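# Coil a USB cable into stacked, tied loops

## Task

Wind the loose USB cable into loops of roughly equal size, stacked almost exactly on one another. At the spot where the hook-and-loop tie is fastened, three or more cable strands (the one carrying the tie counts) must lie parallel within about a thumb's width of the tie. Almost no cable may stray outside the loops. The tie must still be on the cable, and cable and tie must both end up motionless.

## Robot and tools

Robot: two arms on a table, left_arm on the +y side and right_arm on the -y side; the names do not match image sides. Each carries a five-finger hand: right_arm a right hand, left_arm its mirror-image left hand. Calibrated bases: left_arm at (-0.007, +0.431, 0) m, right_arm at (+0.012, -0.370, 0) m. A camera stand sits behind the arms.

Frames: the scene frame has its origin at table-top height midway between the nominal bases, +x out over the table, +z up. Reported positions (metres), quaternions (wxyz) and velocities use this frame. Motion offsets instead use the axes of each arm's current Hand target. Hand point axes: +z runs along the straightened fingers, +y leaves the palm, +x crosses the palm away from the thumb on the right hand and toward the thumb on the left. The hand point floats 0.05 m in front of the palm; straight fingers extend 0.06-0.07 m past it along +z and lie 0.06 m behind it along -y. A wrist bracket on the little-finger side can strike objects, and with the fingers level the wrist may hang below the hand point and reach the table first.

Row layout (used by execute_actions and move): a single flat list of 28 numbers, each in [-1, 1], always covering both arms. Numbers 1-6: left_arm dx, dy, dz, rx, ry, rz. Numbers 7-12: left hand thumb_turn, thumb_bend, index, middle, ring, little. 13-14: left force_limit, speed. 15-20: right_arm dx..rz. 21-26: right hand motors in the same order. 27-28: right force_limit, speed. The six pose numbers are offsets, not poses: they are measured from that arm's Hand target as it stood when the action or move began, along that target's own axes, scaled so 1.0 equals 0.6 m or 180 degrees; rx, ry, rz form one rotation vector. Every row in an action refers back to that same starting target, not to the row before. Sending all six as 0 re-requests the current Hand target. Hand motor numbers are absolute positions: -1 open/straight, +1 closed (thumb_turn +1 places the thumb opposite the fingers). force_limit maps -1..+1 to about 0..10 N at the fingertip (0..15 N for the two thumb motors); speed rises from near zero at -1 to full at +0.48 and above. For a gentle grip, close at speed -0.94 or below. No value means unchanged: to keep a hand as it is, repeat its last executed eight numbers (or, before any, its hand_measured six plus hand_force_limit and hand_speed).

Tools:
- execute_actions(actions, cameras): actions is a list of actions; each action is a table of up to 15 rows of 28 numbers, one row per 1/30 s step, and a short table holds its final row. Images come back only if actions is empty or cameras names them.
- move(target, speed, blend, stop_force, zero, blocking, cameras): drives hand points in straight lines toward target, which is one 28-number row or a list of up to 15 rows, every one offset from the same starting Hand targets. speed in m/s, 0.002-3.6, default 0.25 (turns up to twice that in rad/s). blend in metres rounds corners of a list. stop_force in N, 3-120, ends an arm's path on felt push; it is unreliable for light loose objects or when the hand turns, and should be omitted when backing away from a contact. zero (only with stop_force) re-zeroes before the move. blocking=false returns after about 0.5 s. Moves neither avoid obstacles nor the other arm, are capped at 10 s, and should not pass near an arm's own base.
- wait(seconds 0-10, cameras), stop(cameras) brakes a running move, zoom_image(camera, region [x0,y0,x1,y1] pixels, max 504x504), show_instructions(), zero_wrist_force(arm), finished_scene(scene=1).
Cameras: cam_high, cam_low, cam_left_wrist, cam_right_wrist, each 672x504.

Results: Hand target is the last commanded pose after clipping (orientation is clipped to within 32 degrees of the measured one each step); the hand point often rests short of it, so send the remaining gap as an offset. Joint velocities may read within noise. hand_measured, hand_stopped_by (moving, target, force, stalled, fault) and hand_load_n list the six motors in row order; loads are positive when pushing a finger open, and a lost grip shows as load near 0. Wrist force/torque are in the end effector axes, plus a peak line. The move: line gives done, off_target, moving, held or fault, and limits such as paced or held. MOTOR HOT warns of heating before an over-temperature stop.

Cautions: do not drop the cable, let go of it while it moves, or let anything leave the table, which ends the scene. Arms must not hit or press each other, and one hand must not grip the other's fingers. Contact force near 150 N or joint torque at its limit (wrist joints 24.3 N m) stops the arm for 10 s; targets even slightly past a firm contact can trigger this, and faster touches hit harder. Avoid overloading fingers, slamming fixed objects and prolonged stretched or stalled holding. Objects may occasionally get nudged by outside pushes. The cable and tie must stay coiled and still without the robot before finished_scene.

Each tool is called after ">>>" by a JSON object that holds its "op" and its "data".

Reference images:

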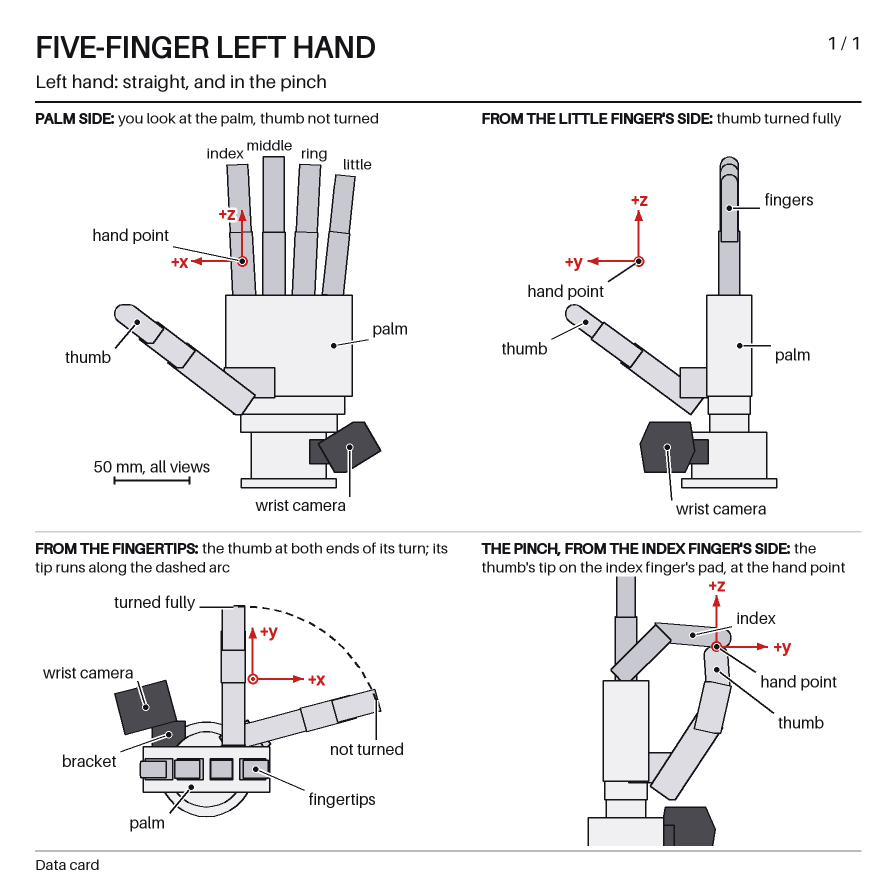

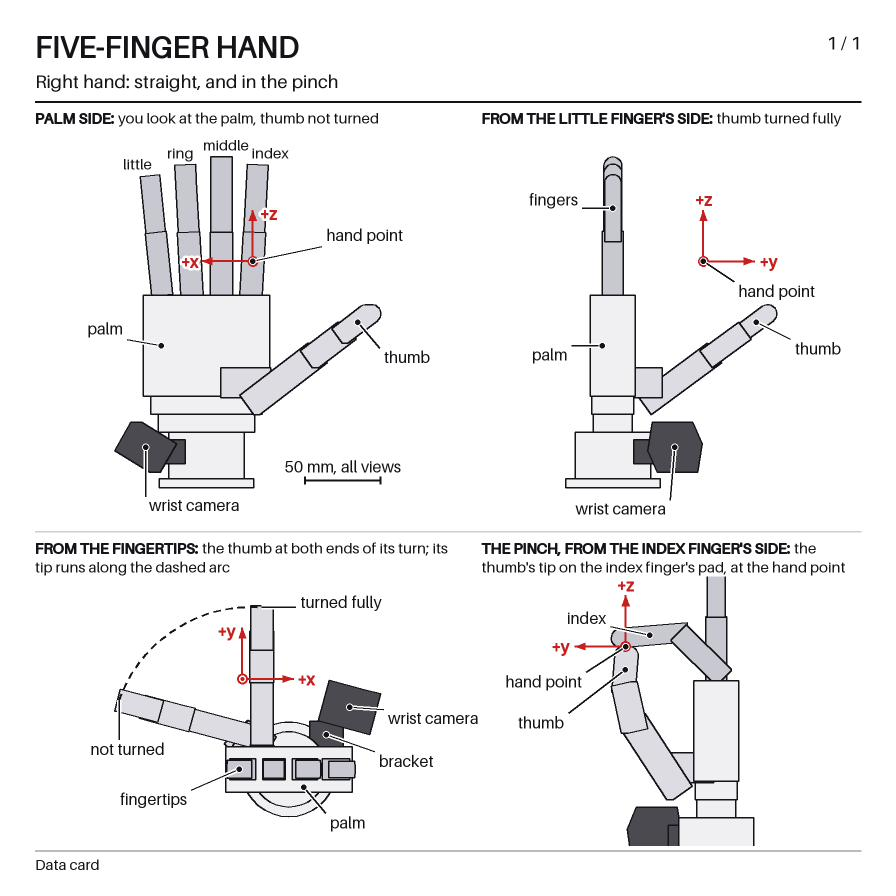

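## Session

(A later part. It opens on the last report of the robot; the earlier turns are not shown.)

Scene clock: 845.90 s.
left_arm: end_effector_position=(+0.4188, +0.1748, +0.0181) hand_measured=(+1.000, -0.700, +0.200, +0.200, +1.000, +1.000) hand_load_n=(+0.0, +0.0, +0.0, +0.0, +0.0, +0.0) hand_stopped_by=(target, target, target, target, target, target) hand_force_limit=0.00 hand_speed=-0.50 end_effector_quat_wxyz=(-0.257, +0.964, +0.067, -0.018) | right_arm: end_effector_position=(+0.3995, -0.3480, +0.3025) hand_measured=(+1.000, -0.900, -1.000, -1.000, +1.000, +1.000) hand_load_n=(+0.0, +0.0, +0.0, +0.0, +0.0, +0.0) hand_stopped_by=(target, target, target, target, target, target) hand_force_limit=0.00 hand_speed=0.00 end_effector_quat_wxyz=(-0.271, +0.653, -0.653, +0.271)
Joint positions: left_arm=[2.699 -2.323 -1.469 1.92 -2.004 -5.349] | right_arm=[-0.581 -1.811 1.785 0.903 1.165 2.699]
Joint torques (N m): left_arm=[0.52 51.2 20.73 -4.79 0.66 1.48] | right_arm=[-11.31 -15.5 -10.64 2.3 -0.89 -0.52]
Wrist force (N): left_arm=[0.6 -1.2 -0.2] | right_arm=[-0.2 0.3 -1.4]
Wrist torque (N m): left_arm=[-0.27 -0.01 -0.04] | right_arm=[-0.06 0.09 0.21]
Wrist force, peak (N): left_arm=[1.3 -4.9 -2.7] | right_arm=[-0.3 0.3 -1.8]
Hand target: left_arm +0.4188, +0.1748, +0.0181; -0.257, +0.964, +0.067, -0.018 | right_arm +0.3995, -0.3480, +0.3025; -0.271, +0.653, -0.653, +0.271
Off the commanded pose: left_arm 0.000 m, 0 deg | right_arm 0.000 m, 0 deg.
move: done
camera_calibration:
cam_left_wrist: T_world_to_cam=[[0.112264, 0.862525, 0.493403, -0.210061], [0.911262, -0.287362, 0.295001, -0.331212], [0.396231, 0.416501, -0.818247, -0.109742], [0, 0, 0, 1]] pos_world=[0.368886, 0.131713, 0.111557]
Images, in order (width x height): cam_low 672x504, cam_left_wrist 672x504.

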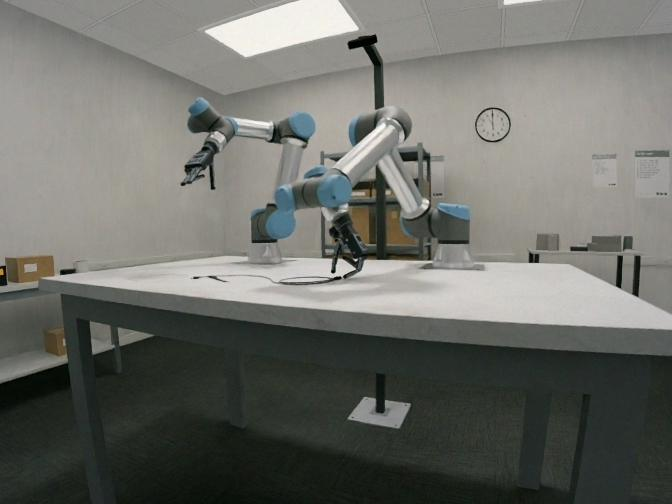

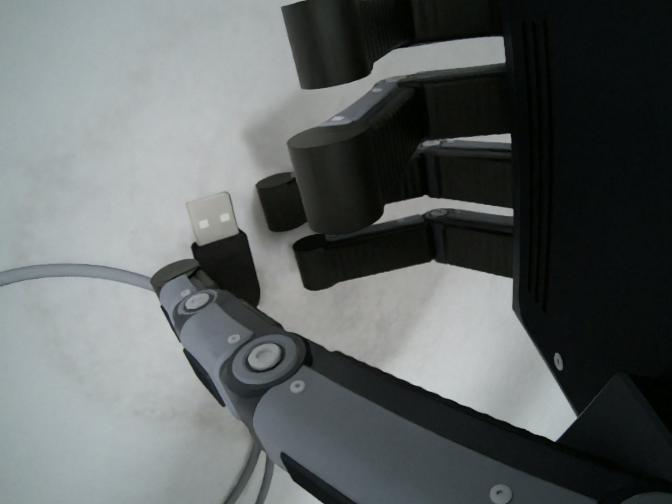

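>>> {"op": "move", "data": {"target": [[0,-0.0833,-0.1443,0,0,0,1,-0.7,0.2,0.2,1,1,0,-0.5,0,0,0,0,0,0,1,-0.9,-1,-1,1,1,0,0],[-0.098,-0.872,-0.0353,0,0,0,1,-0.7,0.2,0.2,1,1,0,-0.5,0,0,0,0,0,0,1,-0.9,-1,-1,1,1,0,0]], "speed": 0.2, "blend": 0.04, "cameras": ["cam_high","cam_low"]}}

>>> {"op": "zoom_image", "data": {"camera": "cam_high", "region": [280, 200, 450, 320]}}

Scene clock: 852.53 s.
left_arm: end_effector_position=(+0.2991, +0.6052, +0.2974) hand_measured=(+1.000, -0.700, +0.200, +0.200, +1.000, +1.000) hand_load_n=(+0.0, +0.0, +0.0, +0.0, +0.0, +0.0) hand_stopped_by=(target, target, target, target, target, target) hand_force_limit=0.00 hand_speed=-0.50 end_effector_quat_wxyz=(-0.258, +0.964, +0.067, -0.018) | right_arm: end_effector_position=(+0.3995, -0.3480, +0.3025) hand_measured=(+1.000, -0.900, -1.000, -1.000, +1.000, +1.000) hand_load_n=(+0.0, +0.0, +0.0, +0.0, +0.0, +0.0) hand_stopped_by=(target, target, target, target, target, target) hand_force_limit=0.00 hand_speed=0.00 end_effector_quat_wxyz=(-0.271, +0.653, -0.653, +0.271)
Joint positions: left_arm=[3.915 -1.508 -1.659 1.929 -1.981 -3.996] | right_arm=[-0.581 -1.811 1.785 0.903 1.165 2.699]
Joint torques (N m): left_arm=[11.82 24.12 28.56 -0.09 1.46 2.19] | right_arm=[-11.3 -15.52 -11.39 2.34 -0.84 -0.55]
Wrist force (N): left_arm=[0.6 -1.4 0.1] | right_arm=[-0.1 0.6 -1.3]
Wrist torque (N m): left_arm=[-0.32 0.01 -0.14] | right_arm=[-0.02 0.07 0.22]
Wrist force, peak (N): left_arm=[0.7 -2.7 0.5] | right_arm=[-0.1 0.1 -1.8]
Hand target: left_arm +0.2991, +0.6053, +0.2974; -0.257, +0.964, +0.067, -0.018 | right_arm +0.3995, -0.3480, +0.3025; -0.271, +0.653, -0.653, +0.271
Off the commanded pose: left_arm 0.000 m, 0 deg | right_arm 0.000 m, 0 deg.
move: done
Images, in order (width x height): cam_high 672x504, cam_low 672x504.

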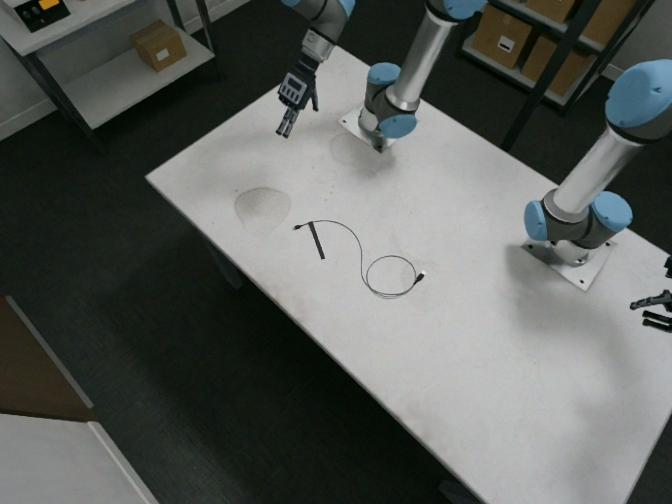

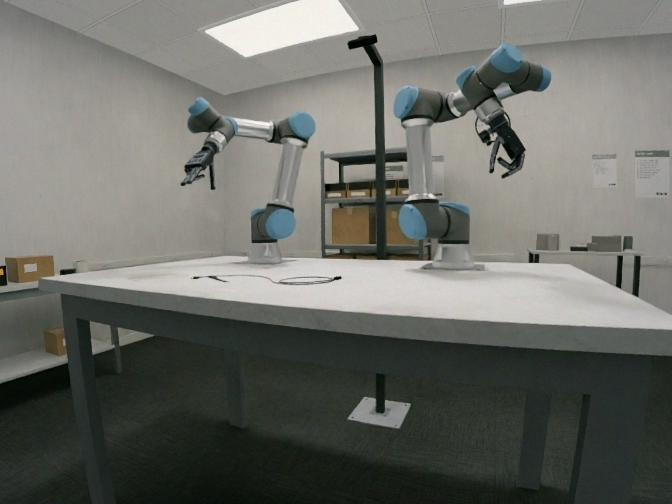

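Scaled by 2.965 from the camera's 672x504 image, which has a finer 960x720 frame.

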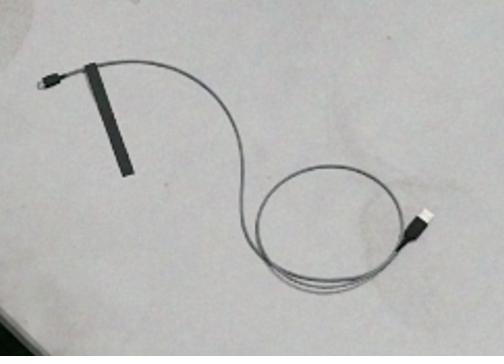

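>>> {"op": "zoom_image", "data": {"camera": "cam_high", "region": [350, 245, 440, 305]}}

Scaled by 5.600 from the camera's 672x504 image, which has a finer 960x720 frame.

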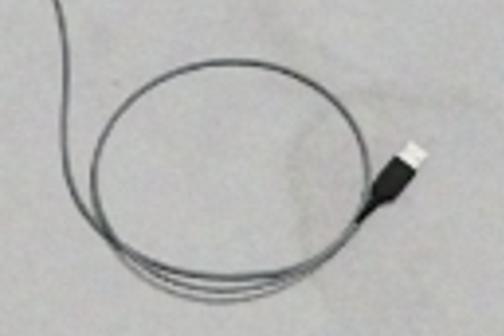

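>>> {"op": "move", "data": {"target": [[0,0,0,0,0,0,1,-0.7,0.2,0.2,1,1,0,-0.5,0,0,0,0,0,-0.6667,1,-0.9,-1,-1,1,1,0,0],[0,0,0,0,0,0,1,-0.7,0.2,0.2,1,1,0,-0.5,0,0,0,0,0,0.6667,1,-0.9,-1,-1,1,1,0,0],[0,0,0,0,0,0,1,-0.7,0.2,0.2,1,1,0,-0.5,0,0,0.005,0,0,0.002,1,-0.9,-1,-1,1,1,0,0]], "speed": 0.7, "blend": 0.02, "cameras": []}}

Scene clock: 873.33 s.
left_arm: end_effector_position=(+0.2991, +0.6053, +0.2974) hand_measured=(+1.000, -0.700, +0.200, +0.200, +1.000, +1.000) hand_load_n=(+0.0, +0.0, +0.0, +0.0, +0.0, +0.0) hand_stopped_by=(target, target, target, target, target, target) hand_force_limit=0.00 hand_speed=-0.50 end_effector_quat_wxyz=(-0.257, +0.964, +0.067, -0.018) | right_arm: end_effector_position=(+0.4017, -0.3480, +0.3004) hand_measured=(+1.000, -0.900, -1.000, -1.000, +1.000, +1.000) hand_load_n=(+0.0, +0.0, +0.0, +0.0, +0.0, +0.0) hand_stopped_by=(target, target, target, target, target, target) hand_force_limit=0.00 hand_speed=0.00 end_effector_quat_wxyz=(-0.272, +0.651, -0.655, +0.270)
Joint positions: left_arm=[3.916 -1.508 -1.659 1.929 -1.981 -3.995] | right_arm=[-0.578 -1.805 1.786 0.894 1.168 -3.574]
Joint torques (N m): left_arm=[13.5 24.76 24.13 -0.17 1.56 2.1] | right_arm=[14.56 1.01 -25.08 3.17 1.29 -1.41]
Wrist force (N): left_arm=[0.9 -1.5 0.0] | right_arm=[-0.1 0.1 -1.2]
Wrist torque (N m): left_arm=[-0.34 -0.04 -0.12] | right_arm=[-0.10 0.06 0.22]
Wrist force, peak (N): left_arm=[0.7 -1.8 -0.1] | right_arm=[0.9 1.1 -3.3]
Hand target: left_arm +0.2991, +0.6053, +0.2974; -0.257, +0.964, +0.067, -0.018 | right_arm +0.4017, -0.3480, +0.3003; -0.272, +0.651, -0.655, +0.270
Off the commanded pose: left_arm 0.000 m, 0 deg | right_arm 0.000 m, 0 deg.
move: done
No camera images: "cameras" was empty.

>>> {"op": "zoom_image", "data": {"camera": "cam_high", "region": [285, 210, 345, 270]}}

Scaled by 8.400 from the camera's 672x504 image, which has a finer 960x720 frame.
This view is cut from an older image: the scene may have changed since it was taken.

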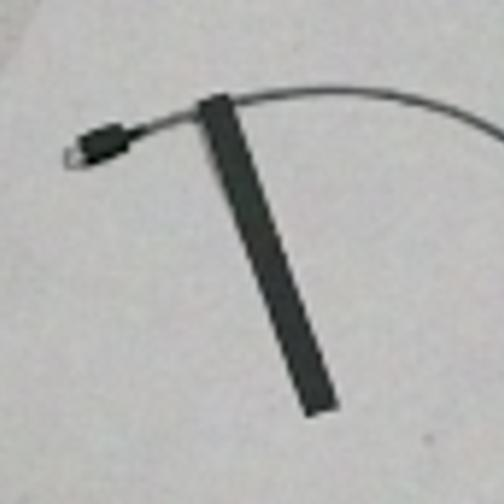

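>>> {"op": "move", "data": {"target": [[0,0,0,0,0,0,1,-0.7,0.2,0.2,1,1,0,-0.5,-0.1852,0.0625,0.4096,0.0823,-0.2980,-0.2218,1,-0.58,0.1,0.1,1,1,0,0]], "speed": 0.35, "cameras": ["cam_high","cam_right_wrist"]}}

Scene clock: 894.73 s.
left_arm: end_effector_position=(+0.2991, +0.6053, +0.2974) hand_measured=(+1.000, -0.700, +0.200, +0.200, +1.000, +1.000) hand_load_n=(+0.0, -0.5, +0.0, +0.0, +0.0, +0.0) hand_stopped_by=(target, target, target, target, target, target) hand_force_limit=0.00 hand_speed=-0.50 end_effector_quat_wxyz=(-0.257, +0.964, +0.067, -0.018) | right_arm: end_effector_position=(+0.5496, -0.2365, +0.1008) hand_measured=(+1.000, -0.580, +0.100, +0.100, +1.000, +1.000) hand_load_n=(+0.0, +0.0, +0.0, +0.0, +0.0, +0.0) hand_stopped_by=(target, target, target, target, target, target) hand_force_limit=0.00 hand_speed=0.00 end_effector_quat_wxyz=(-0.504, +0.839, -0.175, +0.105)
Joint positions: left_arm=[3.916 -1.508 -1.659 1.929 -1.981 -3.995] | right_arm=[-0.378 -0.932 1.552 0.905 0.489 -4.661]
Joint torques (N m): left_arm=[13.25 24.82 19.43 -0.17 1.51 2.15] | right_arm=[14.25 -30.87 -18.49 4.52 -2.98 -1.37]
Wrist force (N): left_arm=[0.8 -1.5 0.0] | right_arm=[0.0 0.0 -0.8]
Wrist torque (N m): left_arm=[-0.33 -0.02 -0.13] | right_arm=[-0.05 0.02 0.22]
Wrist force, peak (N): left_arm=[0.7 -1.8 0.0] | right_arm=[-0.3 -0.3 -2.0]
Hand target: left_arm +0.2991, +0.6053, +0.2974; -0.257, +0.964, +0.067, -0.018 | right_arm +0.5497, -0.2365, +0.1007; -0.504, +0.839, -0.175, +0.105
Off the commanded pose: left_arm 0.000 m, 0 deg | right_arm 0.000 m, 0 deg.
move: done
camera_calibration:
cam_right_wrist: T_world_to_cam=[[0.0816237, -0.541316, -0.836848, -0.0905976], [-0.983072, -0.181918, 0.0217876, 0.492829], [-0.164031, 0.820904, -0.547002, 0.448598], [0, 0, 0, 1]] pos_world=[0.565466, -0.327643, 0.15883]
Images, in order (width x height): cam_high 672x504, cam_right_wrist 672x504.

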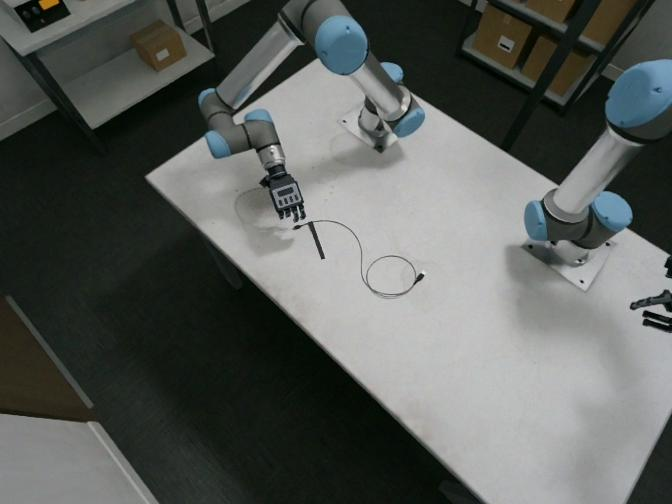

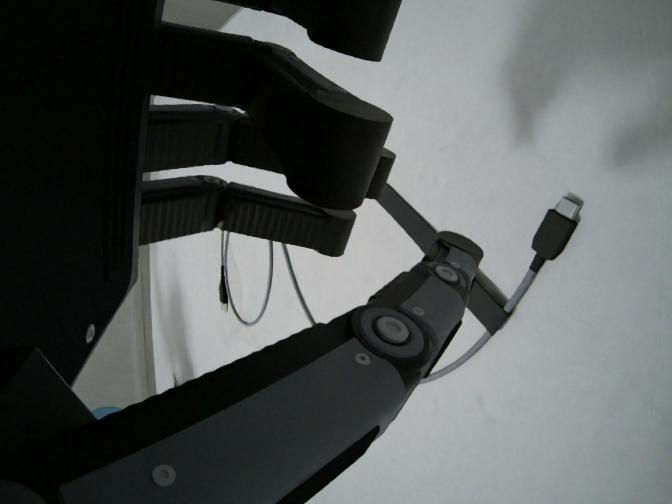

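>>> {"op": "move", "data": {"target": [[0,0,0,0,0,0,1,-0.7,0.2,0.2,1,1,0,-0.5,0.001,0.1053,0.0527,0,0,0,1,-0.58,0.1,0.1,1,1,0,0]], "speed": 0.15, "cameras": ["cam_right_wrist"]}}

Scene clock: 900.27 s.
left_arm: end_effector_position=(+0.2991, +0.6053, +0.2974) hand_measured=(+1.000, -0.700, +0.200, +0.200, +1.000, +1.000) hand_load_n=(+0.0, +0.0, +0.0, +0.0, +0.0, +0.0) hand_stopped_by=(target, target, target, target, target, target) hand_force_limit=0.00 hand_speed=-0.50 end_effector_quat_wxyz=(-0.257, +0.964, +0.067, -0.018) | right_arm: end_effector_position=(+0.5495, -0.2385, +0.0303) hand_measured=(+1.000, -0.580, +0.100, +0.100, +1.000, +1.000) hand_load_n=(+0.0, +0.0, +0.0, +0.0, +0.0, +0.0) hand_stopped_by=(target, target, target, target, target, target) hand_force_limit=0.00 hand_speed=0.00 end_effector_quat_wxyz=(-0.504, +0.839, -0.175, +0.105)
Joint positions: left_arm=[3.916 -1.508 -1.659 1.929 -1.981 -3.995] | right_arm=[-0.382 -0.825 1.585 0.773 0.489 -4.669]
Joint torques (N m): left_arm=[14.21 24.6 17.02 -0.26 1.5 2.01] | right_arm=[12.79 -31.99 -18.9 0.06 -2.81 1.14]
Wrist force (N): left_arm=[0.5 -1.7 0.0] | right_arm=[-0.4 0.2 -1.0]
Wrist torque (N m): left_arm=[-0.36 0.02 -0.14] | right_arm=[-0.02 0.09 0.04]
Wrist force, peak (N): left_arm=[0.8 -1.8 0.1] | right_arm=[0.2 -0.7 -1.4]
Hand target: left_arm +0.2991, +0.6053, +0.2974; -0.257, +0.964, +0.067, -0.018 | right_arm +0.5495, -0.2384, +0.0301; -0.504, +0.839, -0.175, +0.105
Off the commanded pose: left_arm 0.000 m, 0 deg | right_arm 0.000 m, 0 deg.
move: done
camera_calibration:
cam_right_wrist: T_world_to_cam=[[0.0814853, -0.541212, -0.836929, -0.150487], [-0.983052, -0.182002, 0.0219822, 0.493766], [-0.16422, 0.820954, -0.54687, 0.411673], [0, 0, 0, 1]] pos_world=[0.565265, -0.329543, 0.0883308]
Images, in order (width x height): cam_right_wrist 672x504.

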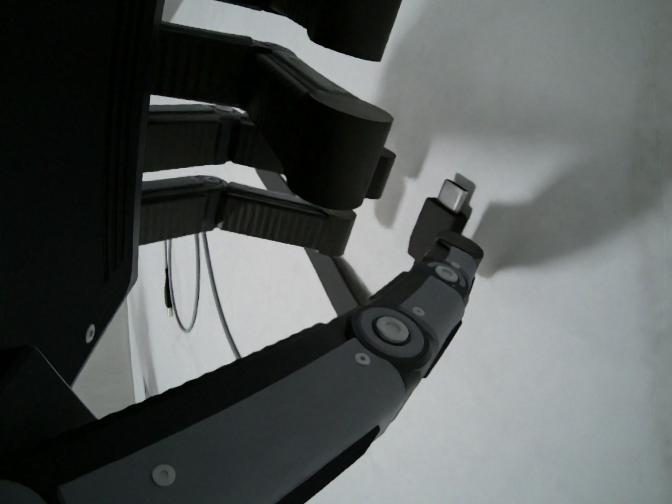

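>>> {"op": "move", "data": {"target": [[0,0,0,0,0,0,1,-0.7,0.2,0.2,1,1,0,-0.5,-0.0083,0.01265,0.00673,0,0,0,1,-0.58,0.1,0.1,1,1,0,0],[0,0,0,0,0,0,1,-0.7,0.2,0.2,1,1,0,-0.5,-0.0083,0.01265,0.00673,0,0,0,1,-0.55,0.14,0.14,1,1,0,-0.3],[0,0,0,0,0,0,1,-0.7,0.2,0.2,1,1,0,-0.5,-0.0083,0.01486,0.0079,0,0,0,1,-0.51,0.17,0.17,1,1,0,-0.3]], "speed": 0.05, "cameras": ["cam_right_wrist"]}}

Scene clock: 907.40 s.
left_arm: end_effector_position=(+0.2991, +0.6053, +0.2974) hand_measured=(+1.000, -0.700, +0.200, +0.200, +1.000, +1.000) hand_load_n=(+0.0, +0.0, +0.0, +0.0, +0.0, +0.0) hand_stopped_by=(target, target, target, target, target, target) hand_force_limit=0.00 hand_speed=-0.50 end_effector_quat_wxyz=(-0.257, +0.964, +0.067, -0.018) | right_arm: end_effector_position=(+0.5449, -0.2364, +0.0200) hand_measured=(+1.000, -0.510, +0.170, +0.170, +1.000, +1.000) hand_load_n=(-1.0, +1.0, +0.5, +0.0, +0.0, +0.0) hand_stopped_by=(target, target, target, target, target, target) hand_force_limit=0.00 hand_speed=-0.30 end_effector_quat_wxyz=(-0.504, +0.839, -0.175, +0.105)
Joint positions: left_arm=[3.916 -1.508 -1.659 1.929 -1.981 -3.995] | right_arm=[-0.382 -0.817 1.604 0.745 0.489 -4.669]
Joint torques (N m): left_arm=[13.18 23.92 16.13 -0.15 1.64 2.09] | right_arm=[8.04 -32.2 -3.85 2.25 1.04 0.03]
Wrist force (N): left_arm=[0.6 -1.6 0.0] | right_arm=[-0.3 -10.2 -13.1]
Wrist torque (N m): left_arm=[-0.35 0.00 -0.13] | right_arm=[-0.83 0.20 -0.12]
Wrist force, peak (N): left_arm=[0.7 -1.9 -0.1] | right_arm=[-0.8 -24.9 -24.2]
Hand target: left_arm +0.2991, +0.6053, +0.2974; -0.257, +0.964, +0.067, -0.018 | right_arm +0.5449, -0.2364, +0.0200; -0.504, +0.839, -0.175, +0.105
Off the commanded pose: left_arm 0.000 m, 0 deg | right_arm 0.000 m, 0 deg.
move: done
camera_calibration:
cam_right_wrist: T_world_to_cam=[[0.081691, -0.541217, -0.836905, -0.157724], [-0.983033, -0.182127, 0.0218252, 0.489911], [-0.164236, 0.820922, -0.546913, 0.403579], [0, 0, 0, 1]] pos_world=[0.560766, -0.327444, 0.0780303]
Images, in order (width x height): cam_right_wrist 672x504.

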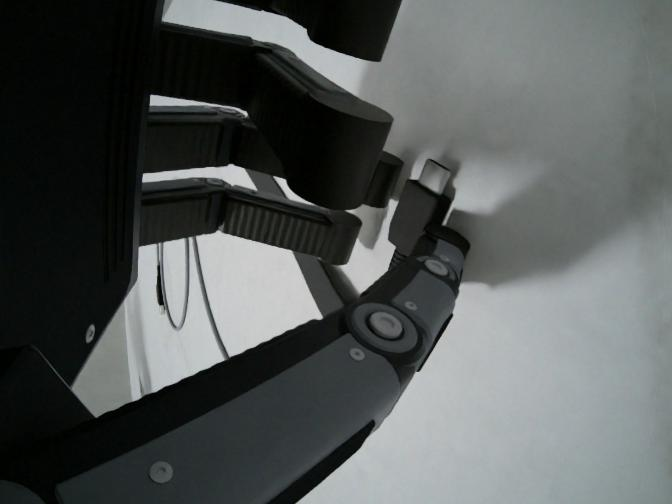

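>>> {"op": "move", "data": {"target": [[0,0,0,0,0,0,1,-0.7,0.2,0.2,1,1,0,-0.5,0,-0.00441,-0.00235,0,0,0,1,-0.51,0.17,0.17,1,1,0,-0.3]], "speed": 0.05, "cameras": ["cam_right_wrist"]}}

>>> {"op": "zoom_image", "data": {"camera": "cam_right_wrist", "region": [300, 130, 500, 280]}}

Scene clock: 909.67 s.
left_arm: end_effector_position=(+0.2991, +0.6053, +0.2974) hand_measured=(+1.000, -0.700, +0.200, +0.200, +1.000, +1.000) hand_load_n=(+0.0, +0.0, +0.0, +0.0, +0.0, +0.0) hand_stopped_by=(target, target, target, target, target, target) hand_force_limit=0.00 hand_speed=-0.50 end_effector_quat_wxyz=(-0.257, +0.964, +0.067, -0.018) | right_arm: end_effector_position=(+0.5449, -0.2364, +0.0228) hand_measured=(+1.000, -0.510, +0.170, +0.170, +1.000, +1.000) hand_load_n=(+0.0, +0.0, +0.0, +0.0, +0.0, +0.0) hand_stopped_by=(target, target, target, target, target, target) hand_force_limit=0.00 hand_speed=-0.30 end_effector_quat_wxyz=(-0.504, +0.839, -0.175, +0.105)
Joint positions: left_arm=[3.916 -1.508 -1.659 1.929 -1.981 -3.995] | right_arm=[-0.382 -0.822 1.603 0.75 0.489 -4.669]
Joint torques (N m): left_arm=[13.11 24.55 15.93 -0.2 1.45 2] | right_arm=[-1.41 -50.68 -17.89 4.58 -1.53 -0.6]
Wrist force (N): left_arm=[0.7 -1.4 0.0] | right_arm=[-0.2 0.0 -1.0]
Wrist torque (N m): left_arm=[-0.32 0.00 -0.14] | right_arm=[-0.04 0.05 0.05]
Wrist force, peak (N): left_arm=[0.8 -1.8 0.1] | right_arm=[-0.2 -11.1 -13.6]
Hand target: left_arm +0.2991, +0.6053, +0.2974; -0.257, +0.964, +0.067, -0.018 | right_arm +0.5449, -0.2364, +0.0230; -0.504, +0.839, -0.175, +0.105
Off the commanded pose: left_arm 0.000 m, 0 deg | right_arm 0.000 m, 0 deg.
move: done
camera_calibration:
cam_right_wrist: T_world_to_cam=[[0.0817043, -0.541279, -0.836864, -0.155328], [-0.983017, -0.182206, 0.0218764, 0.489809], [-0.164323, 0.820864, -0.546974, 0.4052], [0, 0, 0, 1]] pos_world=[0.560765, -0.327444, 0.0809302]
Images, in order (width x height): cam_right_wrist 672x504.

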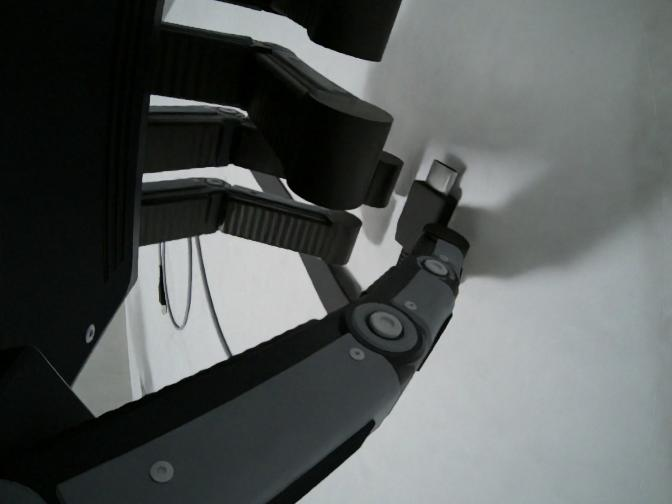

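Scaled by 2.520 from the camera's 672x504 image, which has a finer 960x720 frame.

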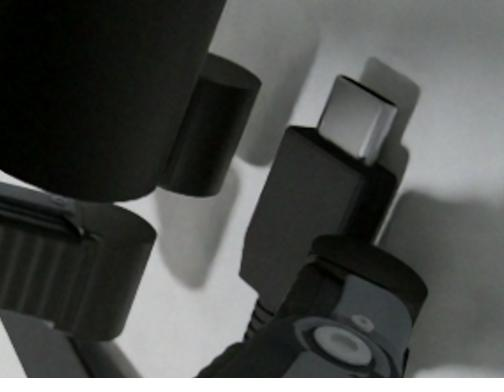

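>>> {"op": "move", "data": {"target": [[0,0,0,0,0,0,1,-0.7,0.2,0.2,1,1,0,-0.5,0,0.0039,-0.00736,0,0,0,1,-0.51,0.17,0.17,1,1,0,-0.3],[0,0,0,0,0,0,1,-0.7,0.2,0.2,1,1,0,-0.5,0,0.0083,-0.0050,0,0,0,1,-0.51,0.17,0.17,1,1,0,-0.3]], "speed": 0.04, "stop_force": 4, "cameras": ["cam_right_wrist"]}}

>>> {"op": "zoom_image", "data": {"camera": "cam_right_wrist", "region": [300, 130, 500, 280]}}

Scene clock: 914.47 s.
left_arm: end_effector_position=(+0.2991, +0.6053, +0.2974) hand_measured=(+1.000, -0.700, +0.200, +0.200, +1.000, +1.000) hand_load_n=(+0.0, +0.0, +0.0, +0.0, +0.0, +0.0) hand_stopped_by=(target, target, target, target, target, target) hand_force_limit=0.00 hand_speed=-0.50 end_effector_quat_wxyz=(-0.257, +0.964, +0.067, -0.018) | right_arm: end_effector_position=(+0.5430, -0.2409, +0.0202) hand_measured=(+1.000, -0.510, +0.170, +0.170, +1.000, +1.000) hand_load_n=(+0.0, -0.5, +0.0, +0.0, +0.0, +0.0) hand_stopped_by=(target, target, target, target, target, target) hand_force_limit=0.00 hand_speed=-0.30 end_effector_quat_wxyz=(-0.504, +0.839, -0.175, +0.105)
Joint positions: left_arm=[3.916 -1.508 -1.659 1.929 -1.981 -3.995] | right_arm=[-0.392 -0.816 1.609 0.759 0.489 -4.691]
Joint torques (N m): left_arm=[13.25 23.88 15.53 -0.28 1.57 1.99] | right_arm=[-8.28 -42.52 -4.2 1.73 -1.94 0.42]
Wrist force (N): left_arm=[0.6 -1.6 0.0] | right_arm=[-0.2 -4.1 -4.2]
Wrist torque (N m): left_arm=[-0.34 0.01 -0.13] | right_arm=[-0.31 0.08 0.16]
Wrist force, peak (N): left_arm=[0.7 -1.8 -0.1] | right_arm=[-0.4 -4.4 -4.4]
Hand target: left_arm +0.2991, +0.6053, +0.2974; -0.257, +0.964, +0.067, -0.018 | right_arm +0.5430, -0.2409, +0.0203; -0.504, +0.839, -0.175, +0.105
Off the commanded pose: left_arm 0.000 m, 0 deg | right_arm 0.000 m, 0 deg.
move: contact (right_arm); path passed 1 of 2 targets
camera_calibration:
cam_right_wrist: T_world_to_cam=[[0.081691, -0.541217, -0.836905, -0.159883], [-0.983033, -0.182127, 0.0218252, 0.487103], [-0.164236, 0.820922, -0.546913, 0.407136], [0, 0, 0, 1]] pos_world=[0.558766, -0.332044, 0.0782303]
Images, in order (width x height): cam_right_wrist 672x504.

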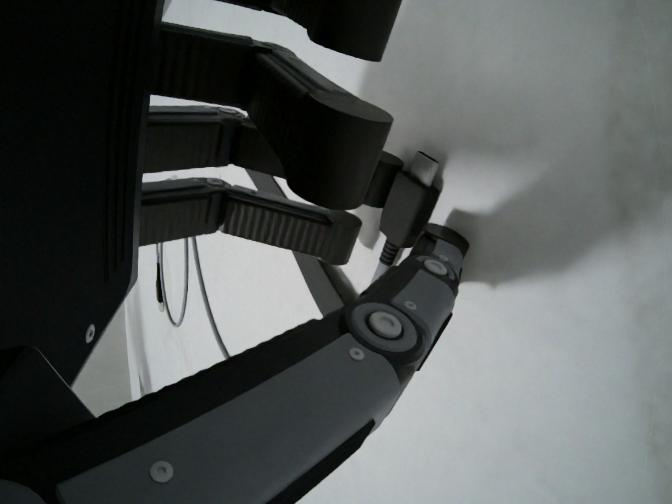

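Scaled by 2.520 from the camera's 672x504 image, which has a finer 960x720 frame.

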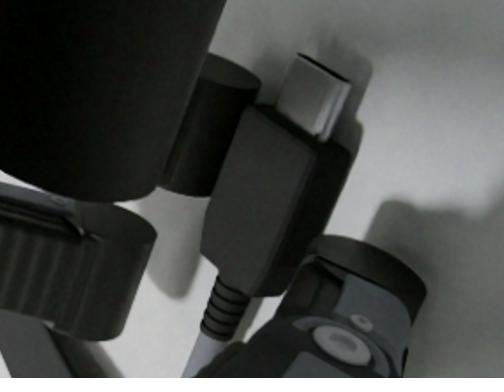

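>>> {"op": "move", "data": {"target": [[0,0,0,0,0,0,1,-0.7,0.2,0.2,1,1,0,-0.5,0,-0.0022,-0.0012,0,0,0,1,-0.51,0.17,0.17,1,1,0,-0.3],[0,0,0,0,0,0,1,-0.7,0.2,0.2,1,1,0,-0.5,0,-0.0022,-0.0012,0,0,0,1,-0.49,0.21,0.21,1,1,0,-0.3]], "speed": 0.04, "cameras": ["cam_right_wrist"]}}

>>> {"op": "zoom_image", "data": {"camera": "cam_right_wrist", "region": [300, 130, 500, 280]}}

>>> {"op": "move", "data": {"target": [[0,0,0,0,0,0,1,-0.7,0.2,0.2,1,1,0,-0.5,0,0.0064,0.0034,0,0,0,1,-0.49,0.21,0.21,1,1,0,-0.3]], "speed": 0.02, "stop_force": 3, "cameras": ["cam_right_wrist"]}}

>>> {"op": "zoom_image", "data": {"camera": "cam_right_wrist", "region": [300, 130, 500, 280]}}

Scene clock: 919.17 s.
left_arm: end_effector_position=(+0.2991, +0.6053, +0.2974) hand_measured=(+1.000, -0.700, +0.200, +0.200, +1.000, +1.000) hand_load_n=(+0.0, +0.0, +0.0, +0.0, +0.0, +0.0) hand_stopped_by=(target, target, target, target, target, target) hand_force_limit=0.00 hand_speed=-0.50 end_effector_quat_wxyz=(-0.257, +0.964, +0.067, -0.018) | right_arm: end_effector_position=(+0.5430, -0.2409, +0.0218) hand_measured=(+1.000, -0.490, +0.210, +0.210, +1.000, +1.000) hand_load_n=(+0.0, +0.0, +0.0, +0.0, +0.0, +0.0) hand_stopped_by=(target, target, target, target, target, target) hand_force_limit=0.00 hand_speed=-0.30 end_effector_quat_wxyz=(-0.504, +0.839, -0.175, +0.105)
Joint positions: left_arm=[3.916 -1.508 -1.659 1.929 -1.981 -3.995] | right_arm=[-0.392 -0.819 1.609 0.762 0.489 -4.691]
Joint torques (N m): left_arm=[13.66 23.82 15.48 -0.38 1.58 2.02] | right_arm=[2.59 -50.49 -17.36 4.47 0.35 -1.47]
Wrist force (N): left_arm=[0.6 -1.8 0.0] | right_arm=[0.2 0.2 -0.8]
Wrist torque (N m): left_arm=[-0.37 0.00 -0.12] | right_arm=[-0.02 0.00 0.24]
Wrist force, peak (N): left_arm=[0.5 -1.9 0.1] | right_arm=[-0.2 -4.2 -4.5]
Hand target: left_arm +0.2991, +0.6053, +0.2974; -0.257, +0.964, +0.067, -0.018 | right_arm +0.5430, -0.2409, +0.0218; -0.504, +0.839, -0.175, +0.105
Off the commanded pose: left_arm 0.000 m, 0 deg | right_arm 0.000 m, 0 deg.
move: done
camera_calibration:
cam_right_wrist: T_world_to_cam=[[0.0816893, -0.541211, -0.83691, -0.158486], [-0.983017, -0.182208, 0.0218791, 0.487046], [-0.164333, 0.820909, -0.546904, 0.407979], [0, 0, 0, 1]] pos_world=[0.558765, -0.331944, 0.0798304]
Images, in order (width x height): cam_right_wrist 672x504.

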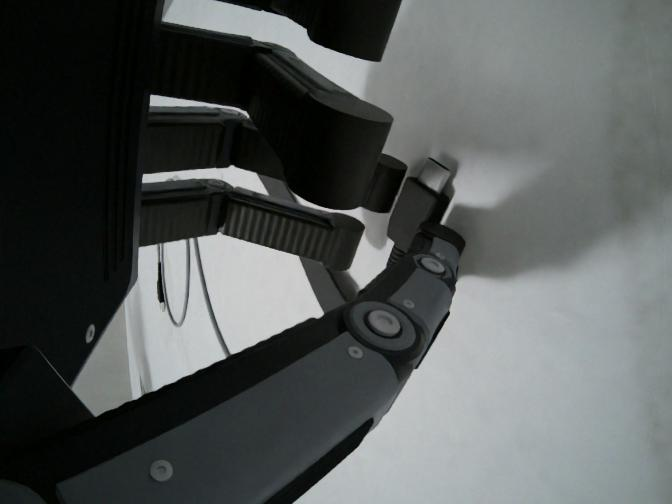

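Scaled by 2.520 from the camera's 672x504 image, which has a finer 960x720 frame.

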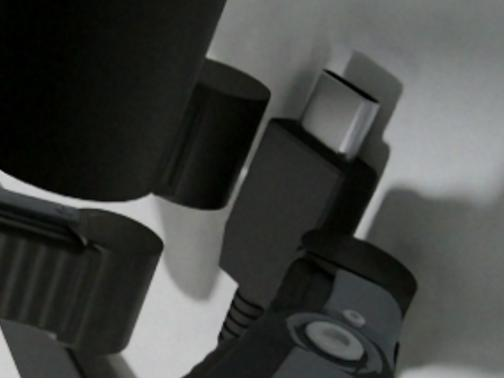

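Scene clock: 920.70 s.
left_arm: end_effector_position=(+0.2991, +0.6053, +0.2974) hand_measured=(+1.000, -0.700, +0.200, +0.200, +1.000, +1.000) hand_load_n=(+0.0, +0.0, +0.0, +0.0, +0.0, +0.0) hand_stopped_by=(target, target, target, target, target, target) hand_force_limit=0.00 hand_speed=-0.50 end_effector_quat_wxyz=(-0.257, +0.964, +0.067, -0.018) | right_arm: end_effector_position=(+0.5430, -0.2409, +0.0198) hand_measured=(+1.000, -0.490, +0.210, +0.210, +1.000, +1.000) hand_load_n=(+0.0, -0.5, +0.0, +0.0, +0.0, +0.0) hand_stopped_by=(target, target, target, target, target, target) hand_force_limit=0.00 hand_speed=-0.30 end_effector_quat_wxyz=(-0.504, +0.839, -0.175, +0.105)
Joint positions: left_arm=[3.916 -1.508 -1.659 1.929 -1.981 -3.995] | right_arm=[-0.392 -0.815 1.609 0.758 0.489 -4.691]
Joint torques (N m): left_arm=[13.12 24.11 15.14 -0.36 1.52 2.23] | right_arm=[-2.04 -49.07 -17.14 4.27 0.37 -1.17]
Wrist force (N): left_arm=[0.5 -1.7 -0.1] | right_arm=[-0.2 -2.5 -3.3]
Wrist torque (N m): left_arm=[-0.36 0.02 -0.13] | right_arm=[-0.21 0.05 0.19]
Wrist force, peak (N): left_arm=[0.6 -1.8 -0.1] | right_arm=[-0.3 -8.7 -8.5]
Hand target: left_arm +0.2991, +0.6053, +0.2974; -0.257, +0.964, +0.067, -0.018 | right_arm +0.5430, -0.2409, +0.0198; -0.504, +0.839, -0.175, +0.105 (not the last commanded pose)
Off the commanded pose: left_arm 0.000 m, 0 deg | right_arm 0.002 m, 0 deg.
move: contact (right_arm)
camera_calibration:
cam_right_wrist: T_world_to_cam=[[0.0817879, -0.54127, -0.836862, -0.160301], [-0.983026, -0.182171, 0.0217527, 0.487198], [-0.164226, 0.820878, -0.546982, 0.406919], [0, 0, 0, 1]] pos_world=[0.558866, -0.332044, 0.0778299]
Images, in order (width x height): cam_right_wrist 672x504.

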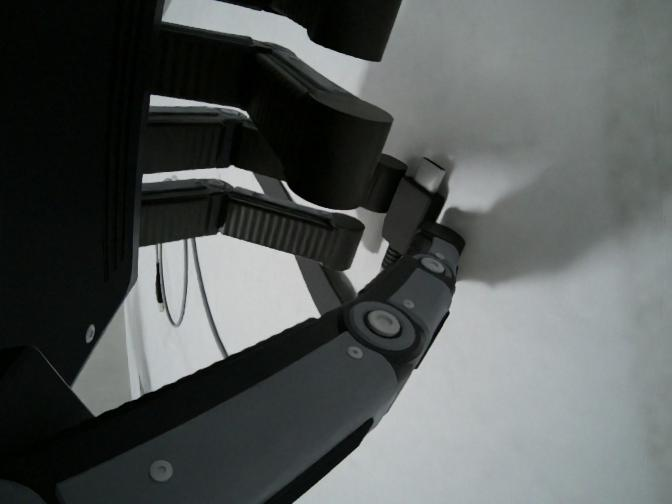

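Scaled by 2.520 from the camera's 672x504 image, which has a finer 960x720 frame.

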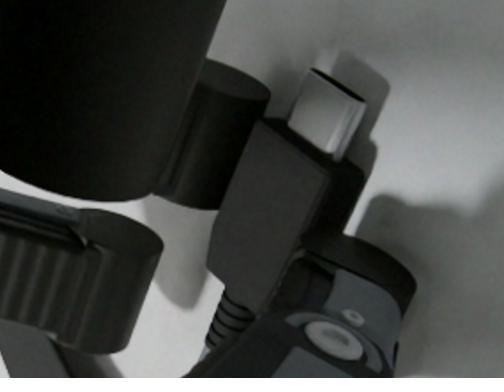

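>>> {"op": "move", "data": {"target": [[0,0,0,0,0,0,1,-0.7,0.2,0.2,1,1,0,-0.5,0,-0.0007,-0.0004,0,0,0,1,-0.25,0.21,0.21,1,1,0,-0.3]], "speed": 0.04, "cameras": ["cam_right_wrist"]}}

>>> {"op": "zoom_image", "data": {"camera": "cam_right_wrist", "region": [300, 130, 500, 280]}}

Scene clock: 923.30 s.
left_arm: end_effector_position=(+0.2991, +0.6053, +0.2974) hand_measured=(+1.000, -0.700, +0.200, +0.200, +1.000, +1.000) hand_load_n=(+0.0, +0.0, +0.0, +0.0, +0.0, +0.0) hand_stopped_by=(target, target, target, target, target, target) hand_force_limit=0.00 hand_speed=-0.50 end_effector_quat_wxyz=(-0.257, +0.964, +0.067, -0.018) | right_arm: end_effector_position=(+0.5430, -0.2409, +0.0202) hand_measured=(+1.000, -0.256, +0.210, +0.208, +1.000, +1.000) hand_load_n=(+1.5, +5.5, +0.0, +14.0, +0.0, +0.0) hand_stopped_by=(target, target, target, target, target, target) hand_force_limit=0.00 hand_speed=-0.30 end_effector_quat_wxyz=(-0.504, +0.839, -0.175, +0.105)
Joint positions: left_arm=[3.916 -1.508 -1.659 1.929 -1.981 -3.995] | right_arm=[-0.392 -0.816 1.609 0.759 0.489 -4.691]
Joint torques (N m): left_arm=[12.56 23.89 15.91 -0.33 1.54 2.29] | right_arm=[-6.18 -43.4 -13.16 3.18 2.11 -1.53]
Wrist force (N): left_arm=[0.6 -1.5 0.0] | right_arm=[0.8 -19.1 -5.8]
Wrist torque (N m): left_arm=[-0.34 0.00 -0.13] | right_arm=[-0.73 0.15 -0.20]
Wrist force, peak (N): left_arm=[0.7 -1.8 0.0] | right_arm=[1.1 -21.9 -9.0]
Hand target: left_arm +0.2991, +0.6053, +0.2974; -0.257, +0.964, +0.067, -0.018 | right_arm +0.5430, -0.2410, +0.0203; -0.504, +0.839, -0.175, +0.105
Off the commanded pose: left_arm 0.000 m, 0 deg | right_arm 0.000 m, 0 deg.
move: done
camera_calibration:
cam_right_wrist: T_world_to_cam=[[0.0818698, -0.541253, -0.836865, -0.159923], [-0.983019, -0.182216, 0.0216829, 0.487174], [-0.164226, 0.820879, -0.54698, 0.407193], [0, 0, 0, 1]] pos_world=[0.558866, -0.332044, 0.0783297]
Images, in order (width x height): cam_right_wrist 672x504.

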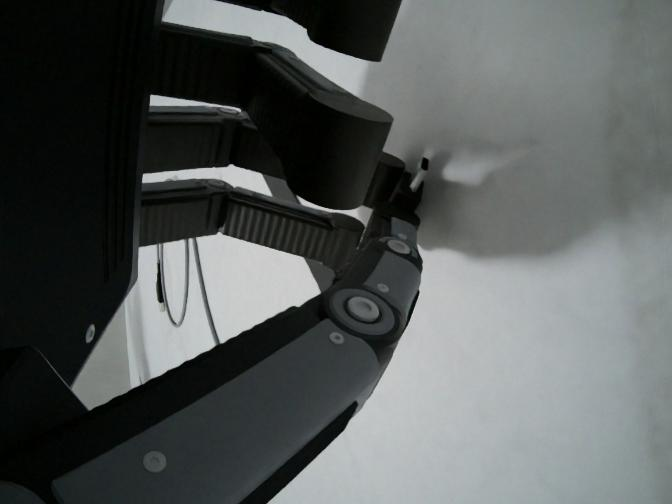

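Scaled by 2.520 from the camera's 672x504 image, which has a finer 960x720 frame.

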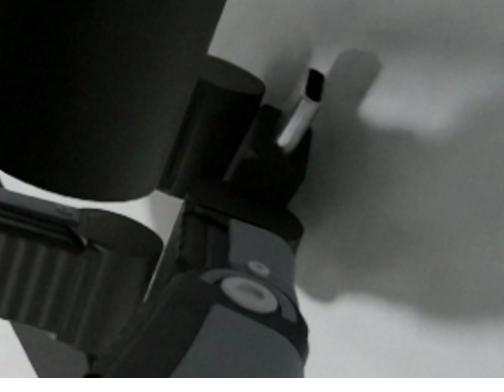

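>>> {"op": "move", "data": {"target": [[0,0,0,0,0,0,1,-0.7,0.2,0.2,1,1,0,-0.5,0,-0.0074,-0.0039,0,0,0,1,-0.25,0.21,0.21,1,1,0,-0.3]], "speed": 0.02, "cameras": ["cam_right_wrist"]}}

>>> {"op": "zoom_image", "data": {"camera": "cam_right_wrist", "region": [300, 130, 500, 280]}}

Scene clock: 925.23 s.
left_arm: end_effector_position=(+0.2991, +0.6053, +0.2974) hand_measured=(+1.000, -0.700, +0.200, +0.200, +1.000, +1.000) hand_load_n=(+0.0, +0.0, +0.0, +0.0, +0.0, +0.0) hand_stopped_by=(target, target, target, target, target, target) hand_force_limit=0.00 hand_speed=-0.50 end_effector_quat_wxyz=(-0.257, +0.964, +0.067, -0.018) | right_arm: end_effector_position=(+0.5430, -0.2410, +0.0251) hand_measured=(+1.000, -0.254, +0.210, +0.210, +1.000, +1.000) hand_load_n=(+0.0, +0.0, +0.0, -0.5, +0.0, +0.0) hand_stopped_by=(target, target, target, target, target, target) hand_force_limit=0.00 hand_speed=-0.30 end_effector_quat_wxyz=(-0.504, +0.839, -0.175, +0.105)
Joint positions: left_arm=[3.916 -1.508 -1.659 1.929 -1.981 -3.995] | right_arm=[-0.392 -0.824 1.608 0.768 0.489 -4.691]
Joint torques (N m): left_arm=[13.01 23.43 15.58 -0.41 1.52 2.14] | right_arm=[-4.75 -50.39 -18.21 4.68 -2.46 0.69]
Wrist force (N): left_arm=[0.7 -1.7 0.1] | right_arm=[-0.1 -0.7 -1.0]
Wrist torque (N m): left_arm=[-0.37 0.00 -0.12] | right_arm=[-0.14 0.05 0.19]
Wrist force, peak (N): left_arm=[0.6 -1.8 0.0] | right_arm=[1.2 -19.5 -5.7]
Hand target: left_arm +0.2991, +0.6053, +0.2974; -0.257, +0.964, +0.067, -0.018 | right_arm +0.5430, -0.2409, +0.0253; -0.504, +0.839, -0.175, +0.105
Off the commanded pose: left_arm 0.000 m, 0 deg | right_arm 0.000 m, 0 deg.
move: done
camera_calibration:
cam_right_wrist: T_world_to_cam=[[0.0817955, -0.541339, -0.836816, -0.155897], [-0.983027, -0.182165, 0.0217562, 0.487085], [-0.164216, 0.820833, -0.547052, 0.409804], [0, 0, 0, 1]] pos_world=[0.558866, -0.332044, 0.0831297]
Images, in order (width x height): cam_right_wrist 672x504.

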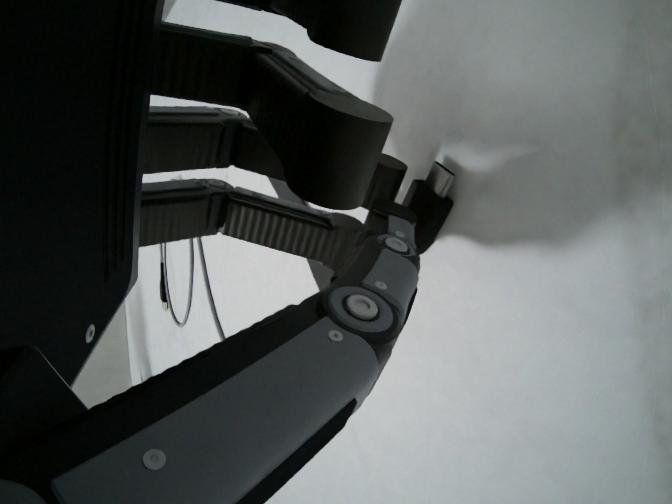

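Scaled by 2.520 from the camera's 672x504 image, which has a finer 960x720 frame.

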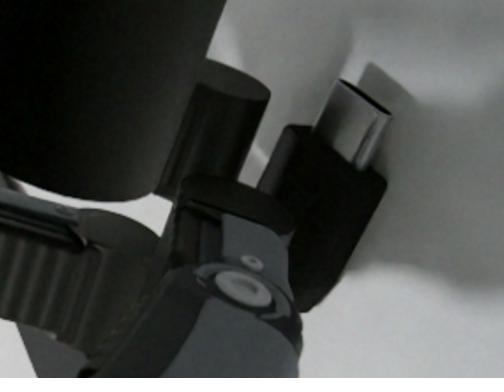

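>>> {"op": "move", "data": {"target": [[0,0,0,0,0,0,1,-0.7,0.2,0.2,1,1,0,-0.5,0,0,0.0005,0,0,0,1,-0.55,0.17,0.17,1,1,0,0]], "speed": 0.04, "cameras": ["cam_right_wrist"]}}

>>> {"op": "zoom_image", "data": {"camera": "cam_right_wrist", "region": [300, 130, 500, 280]}}

Scene clock: 932.80 s.
left_arm: end_effector_position=(+0.2991, +0.6053, +0.2974) hand_measured=(+1.000, -0.700, +0.200, +0.200, +1.000, +1.000) hand_load_n=(+0.0, -0.5, +0.0, +0.0, +0.0, +0.0) hand_stopped_by=(target, target, target, target, target, target) hand_force_limit=0.00 hand_speed=-0.50 end_effector_quat_wxyz=(-0.257, +0.964, +0.067, -0.018) | right_arm: end_effector_position=(+0.5431, -0.2407, +0.0252) hand_measured=(+1.000, -0.550, +0.170, +0.170, +1.000, +1.000) hand_load_n=(+0.0, +0.0, +0.0, +0.0, +0.0, +0.0) hand_stopped_by=(target, target, target, target, target, target) hand_force_limit=0.00 hand_speed=0.00 end_effector_quat_wxyz=(-0.504, +0.839, -0.175, +0.105)
Joint positions: left_arm=[3.916 -1.508 -1.659 1.929 -1.981 -3.995] | right_arm=[-0.392 -0.825 1.608 0.767 0.489 -4.69]
Joint torques (N m): left_arm=[12.72 24.25 16.01 -0.38 1.5 2.06] | right_arm=[13.91 -31.79 -18.63 0.14 -2.28 1.18]
Wrist force (N): left_arm=[0.7 -1.6 0.0] | right_arm=[0.0 -0.5 -1.0]
Wrist torque (N m): left_arm=[-0.35 0.00 -0.13] | right_arm=[-0.11 0.02 0.04]
Wrist force, peak (N): left_arm=[0.8 -1.8 0.0] | right_arm=[-0.3 -0.7 -1.4]
Hand target: left_arm +0.2991, +0.6053, +0.2974; -0.257, +0.964, +0.067, -0.018 | right_arm +0.5431, -0.2407, +0.0251; -0.504, +0.839, -0.175, +0.105
Off the commanded pose: left_arm 0.000 m, 0 deg | right_arm 0.000 m, 0 deg.
move: done
camera_calibration:
cam_right_wrist: T_world_to_cam=[[0.0818715, -0.54126, -0.83686, -0.155672], [-0.983035, -0.182136, 0.021629, 0.487261], [-0.164129, 0.820892, -0.546989, 0.409594], [0, 0, 0, 1]] pos_world=[0.558966, -0.331744, 0.0832295]
Images, in order (width x height): cam_right_wrist 672x504.

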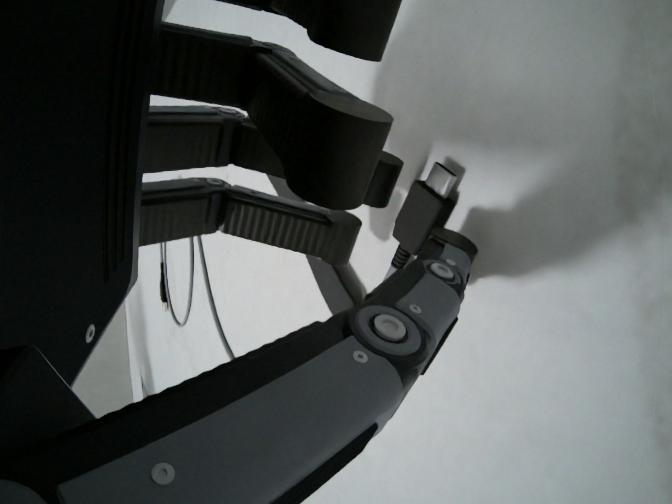

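Scaled by 2.520 from the camera's 672x504 image, which has a finer 960x720 frame.

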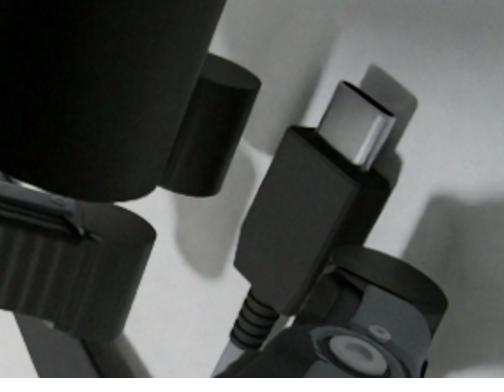

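>>> {"op": "move", "data": {"target": [[0,0,0,0,0,0,1,-0.7,0.2,0.2,1,1,0,-0.5,0.005,0.00383,0.00203,0,0,0,1,-0.55,0.17,0.17,1,1,0,0],[0,0,0,0,0,0,1,-0.7,0.2,0.2,1,1,0,-0.5,0.005,0.00383,0.00203,0,0,0,1,-0.49,0.21,0.21,1,1,0,-0.3],[0,0,0,0,0,0,1,-0.7,0.2,0.2,1,1,0,-0.5,0.005,0.00706,0.00376,0,0,0,1,-0.43,0.25,0.25,1,1,0,-0.3]], "speed": 0.04, "cameras": ["cam_right_wrist"]}}

>>> {"op": "zoom_image", "data": {"camera": "cam_right_wrist", "region": [300, 130, 500, 280]}}

Scene clock: 950.93 s.
left_arm: end_effector_position=(+0.2991, +0.6053, +0.2974) hand_measured=(+1.000, -0.700, +0.200, +0.200, +1.000, +1.000) hand_load_n=(+0.0, +0.0, +0.0, +0.0, +0.0, +0.0) hand_stopped_by=(target, target, target, target, target, target) hand_force_limit=0.00 hand_speed=-0.50 end_effector_quat_wxyz=(-0.257, +0.964, +0.067, -0.018) | right_arm: end_effector_position=(+0.5459, -0.2419, +0.0203) hand_measured=(+1.000, -0.434, +0.250, +0.248, +1.000, +1.000) hand_load_n=(+1.0, +4.5, +0.0, +5.5, +0.0, +0.0) hand_stopped_by=(target, target, target, force, target, target) hand_force_limit=0.00 hand_speed=-0.30 end_effector_quat_wxyz=(-0.504, +0.839, -0.175, +0.105)
Joint positions: left_arm=[3.916 -1.508 -1.659 1.929 -1.981 -3.995] | right_arm=[-0.392 -0.811 1.599 0.764 0.489 -4.69]
Joint torques (N m): left_arm=[12.6 23.92 16.79 -0.41 1.51 1.93] | right_arm=[-11.63 -32.96 -1.47 0.24 -0.25 0.62]
Wrist force (N): left_arm=[0.5 -1.6 0.0] | right_arm=[-0.1 -0.6 -1.2]
Wrist torque (N m): left_arm=[-0.35 0.02 -0.14] | right_arm=[-0.13 0.04 0.04]
Wrist force, peak (N): left_arm=[0.8 -1.8 0.0] | right_arm=[-0.2 -1.5 -1.2]
Hand target: left_arm +0.2991, +0.6053, +0.2974; -0.257, +0.964, +0.067, -0.018 | right_arm +0.5459, -0.2419, +0.0203; -0.504, +0.839, -0.175, +0.105
Off the commanded pose: left_arm 0.000 m, 0 deg | right_arm 0.000 m, 0 deg.
move: done
camera_calibration:
cam_right_wrist: T_world_to_cam=[[0.0818698, -0.541253, -0.836865, -0.160555], [-0.983019, -0.182216, 0.0216829, 0.48976], [-0.164226, 0.820879, -0.54698, 0.408447], [0, 0, 0, 1]] pos_world=[0.561666, -0.332944, 0.0784297]
Images, in order (width x height): cam_right_wrist 672x504.

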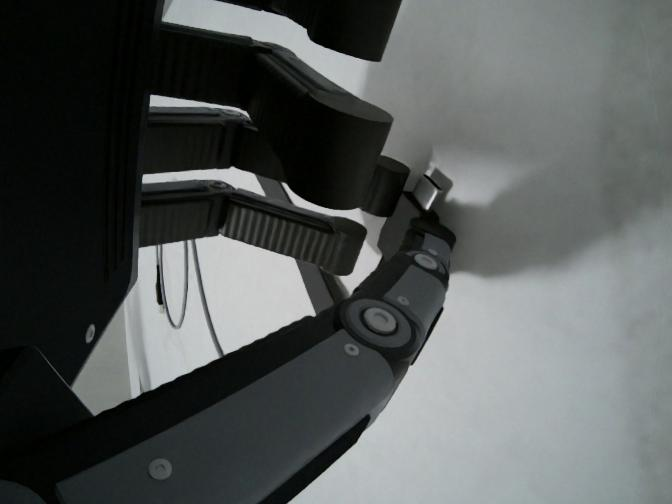

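Scaled by 2.520 from the camera's 672x504 image, which has a finer 960x720 frame.

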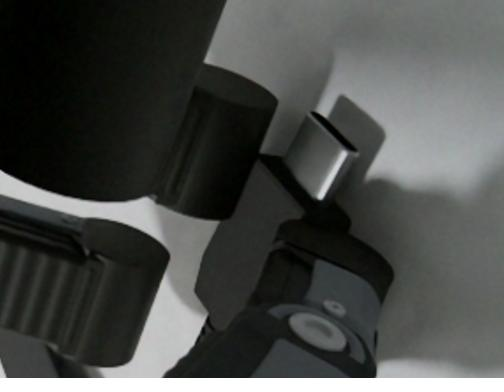

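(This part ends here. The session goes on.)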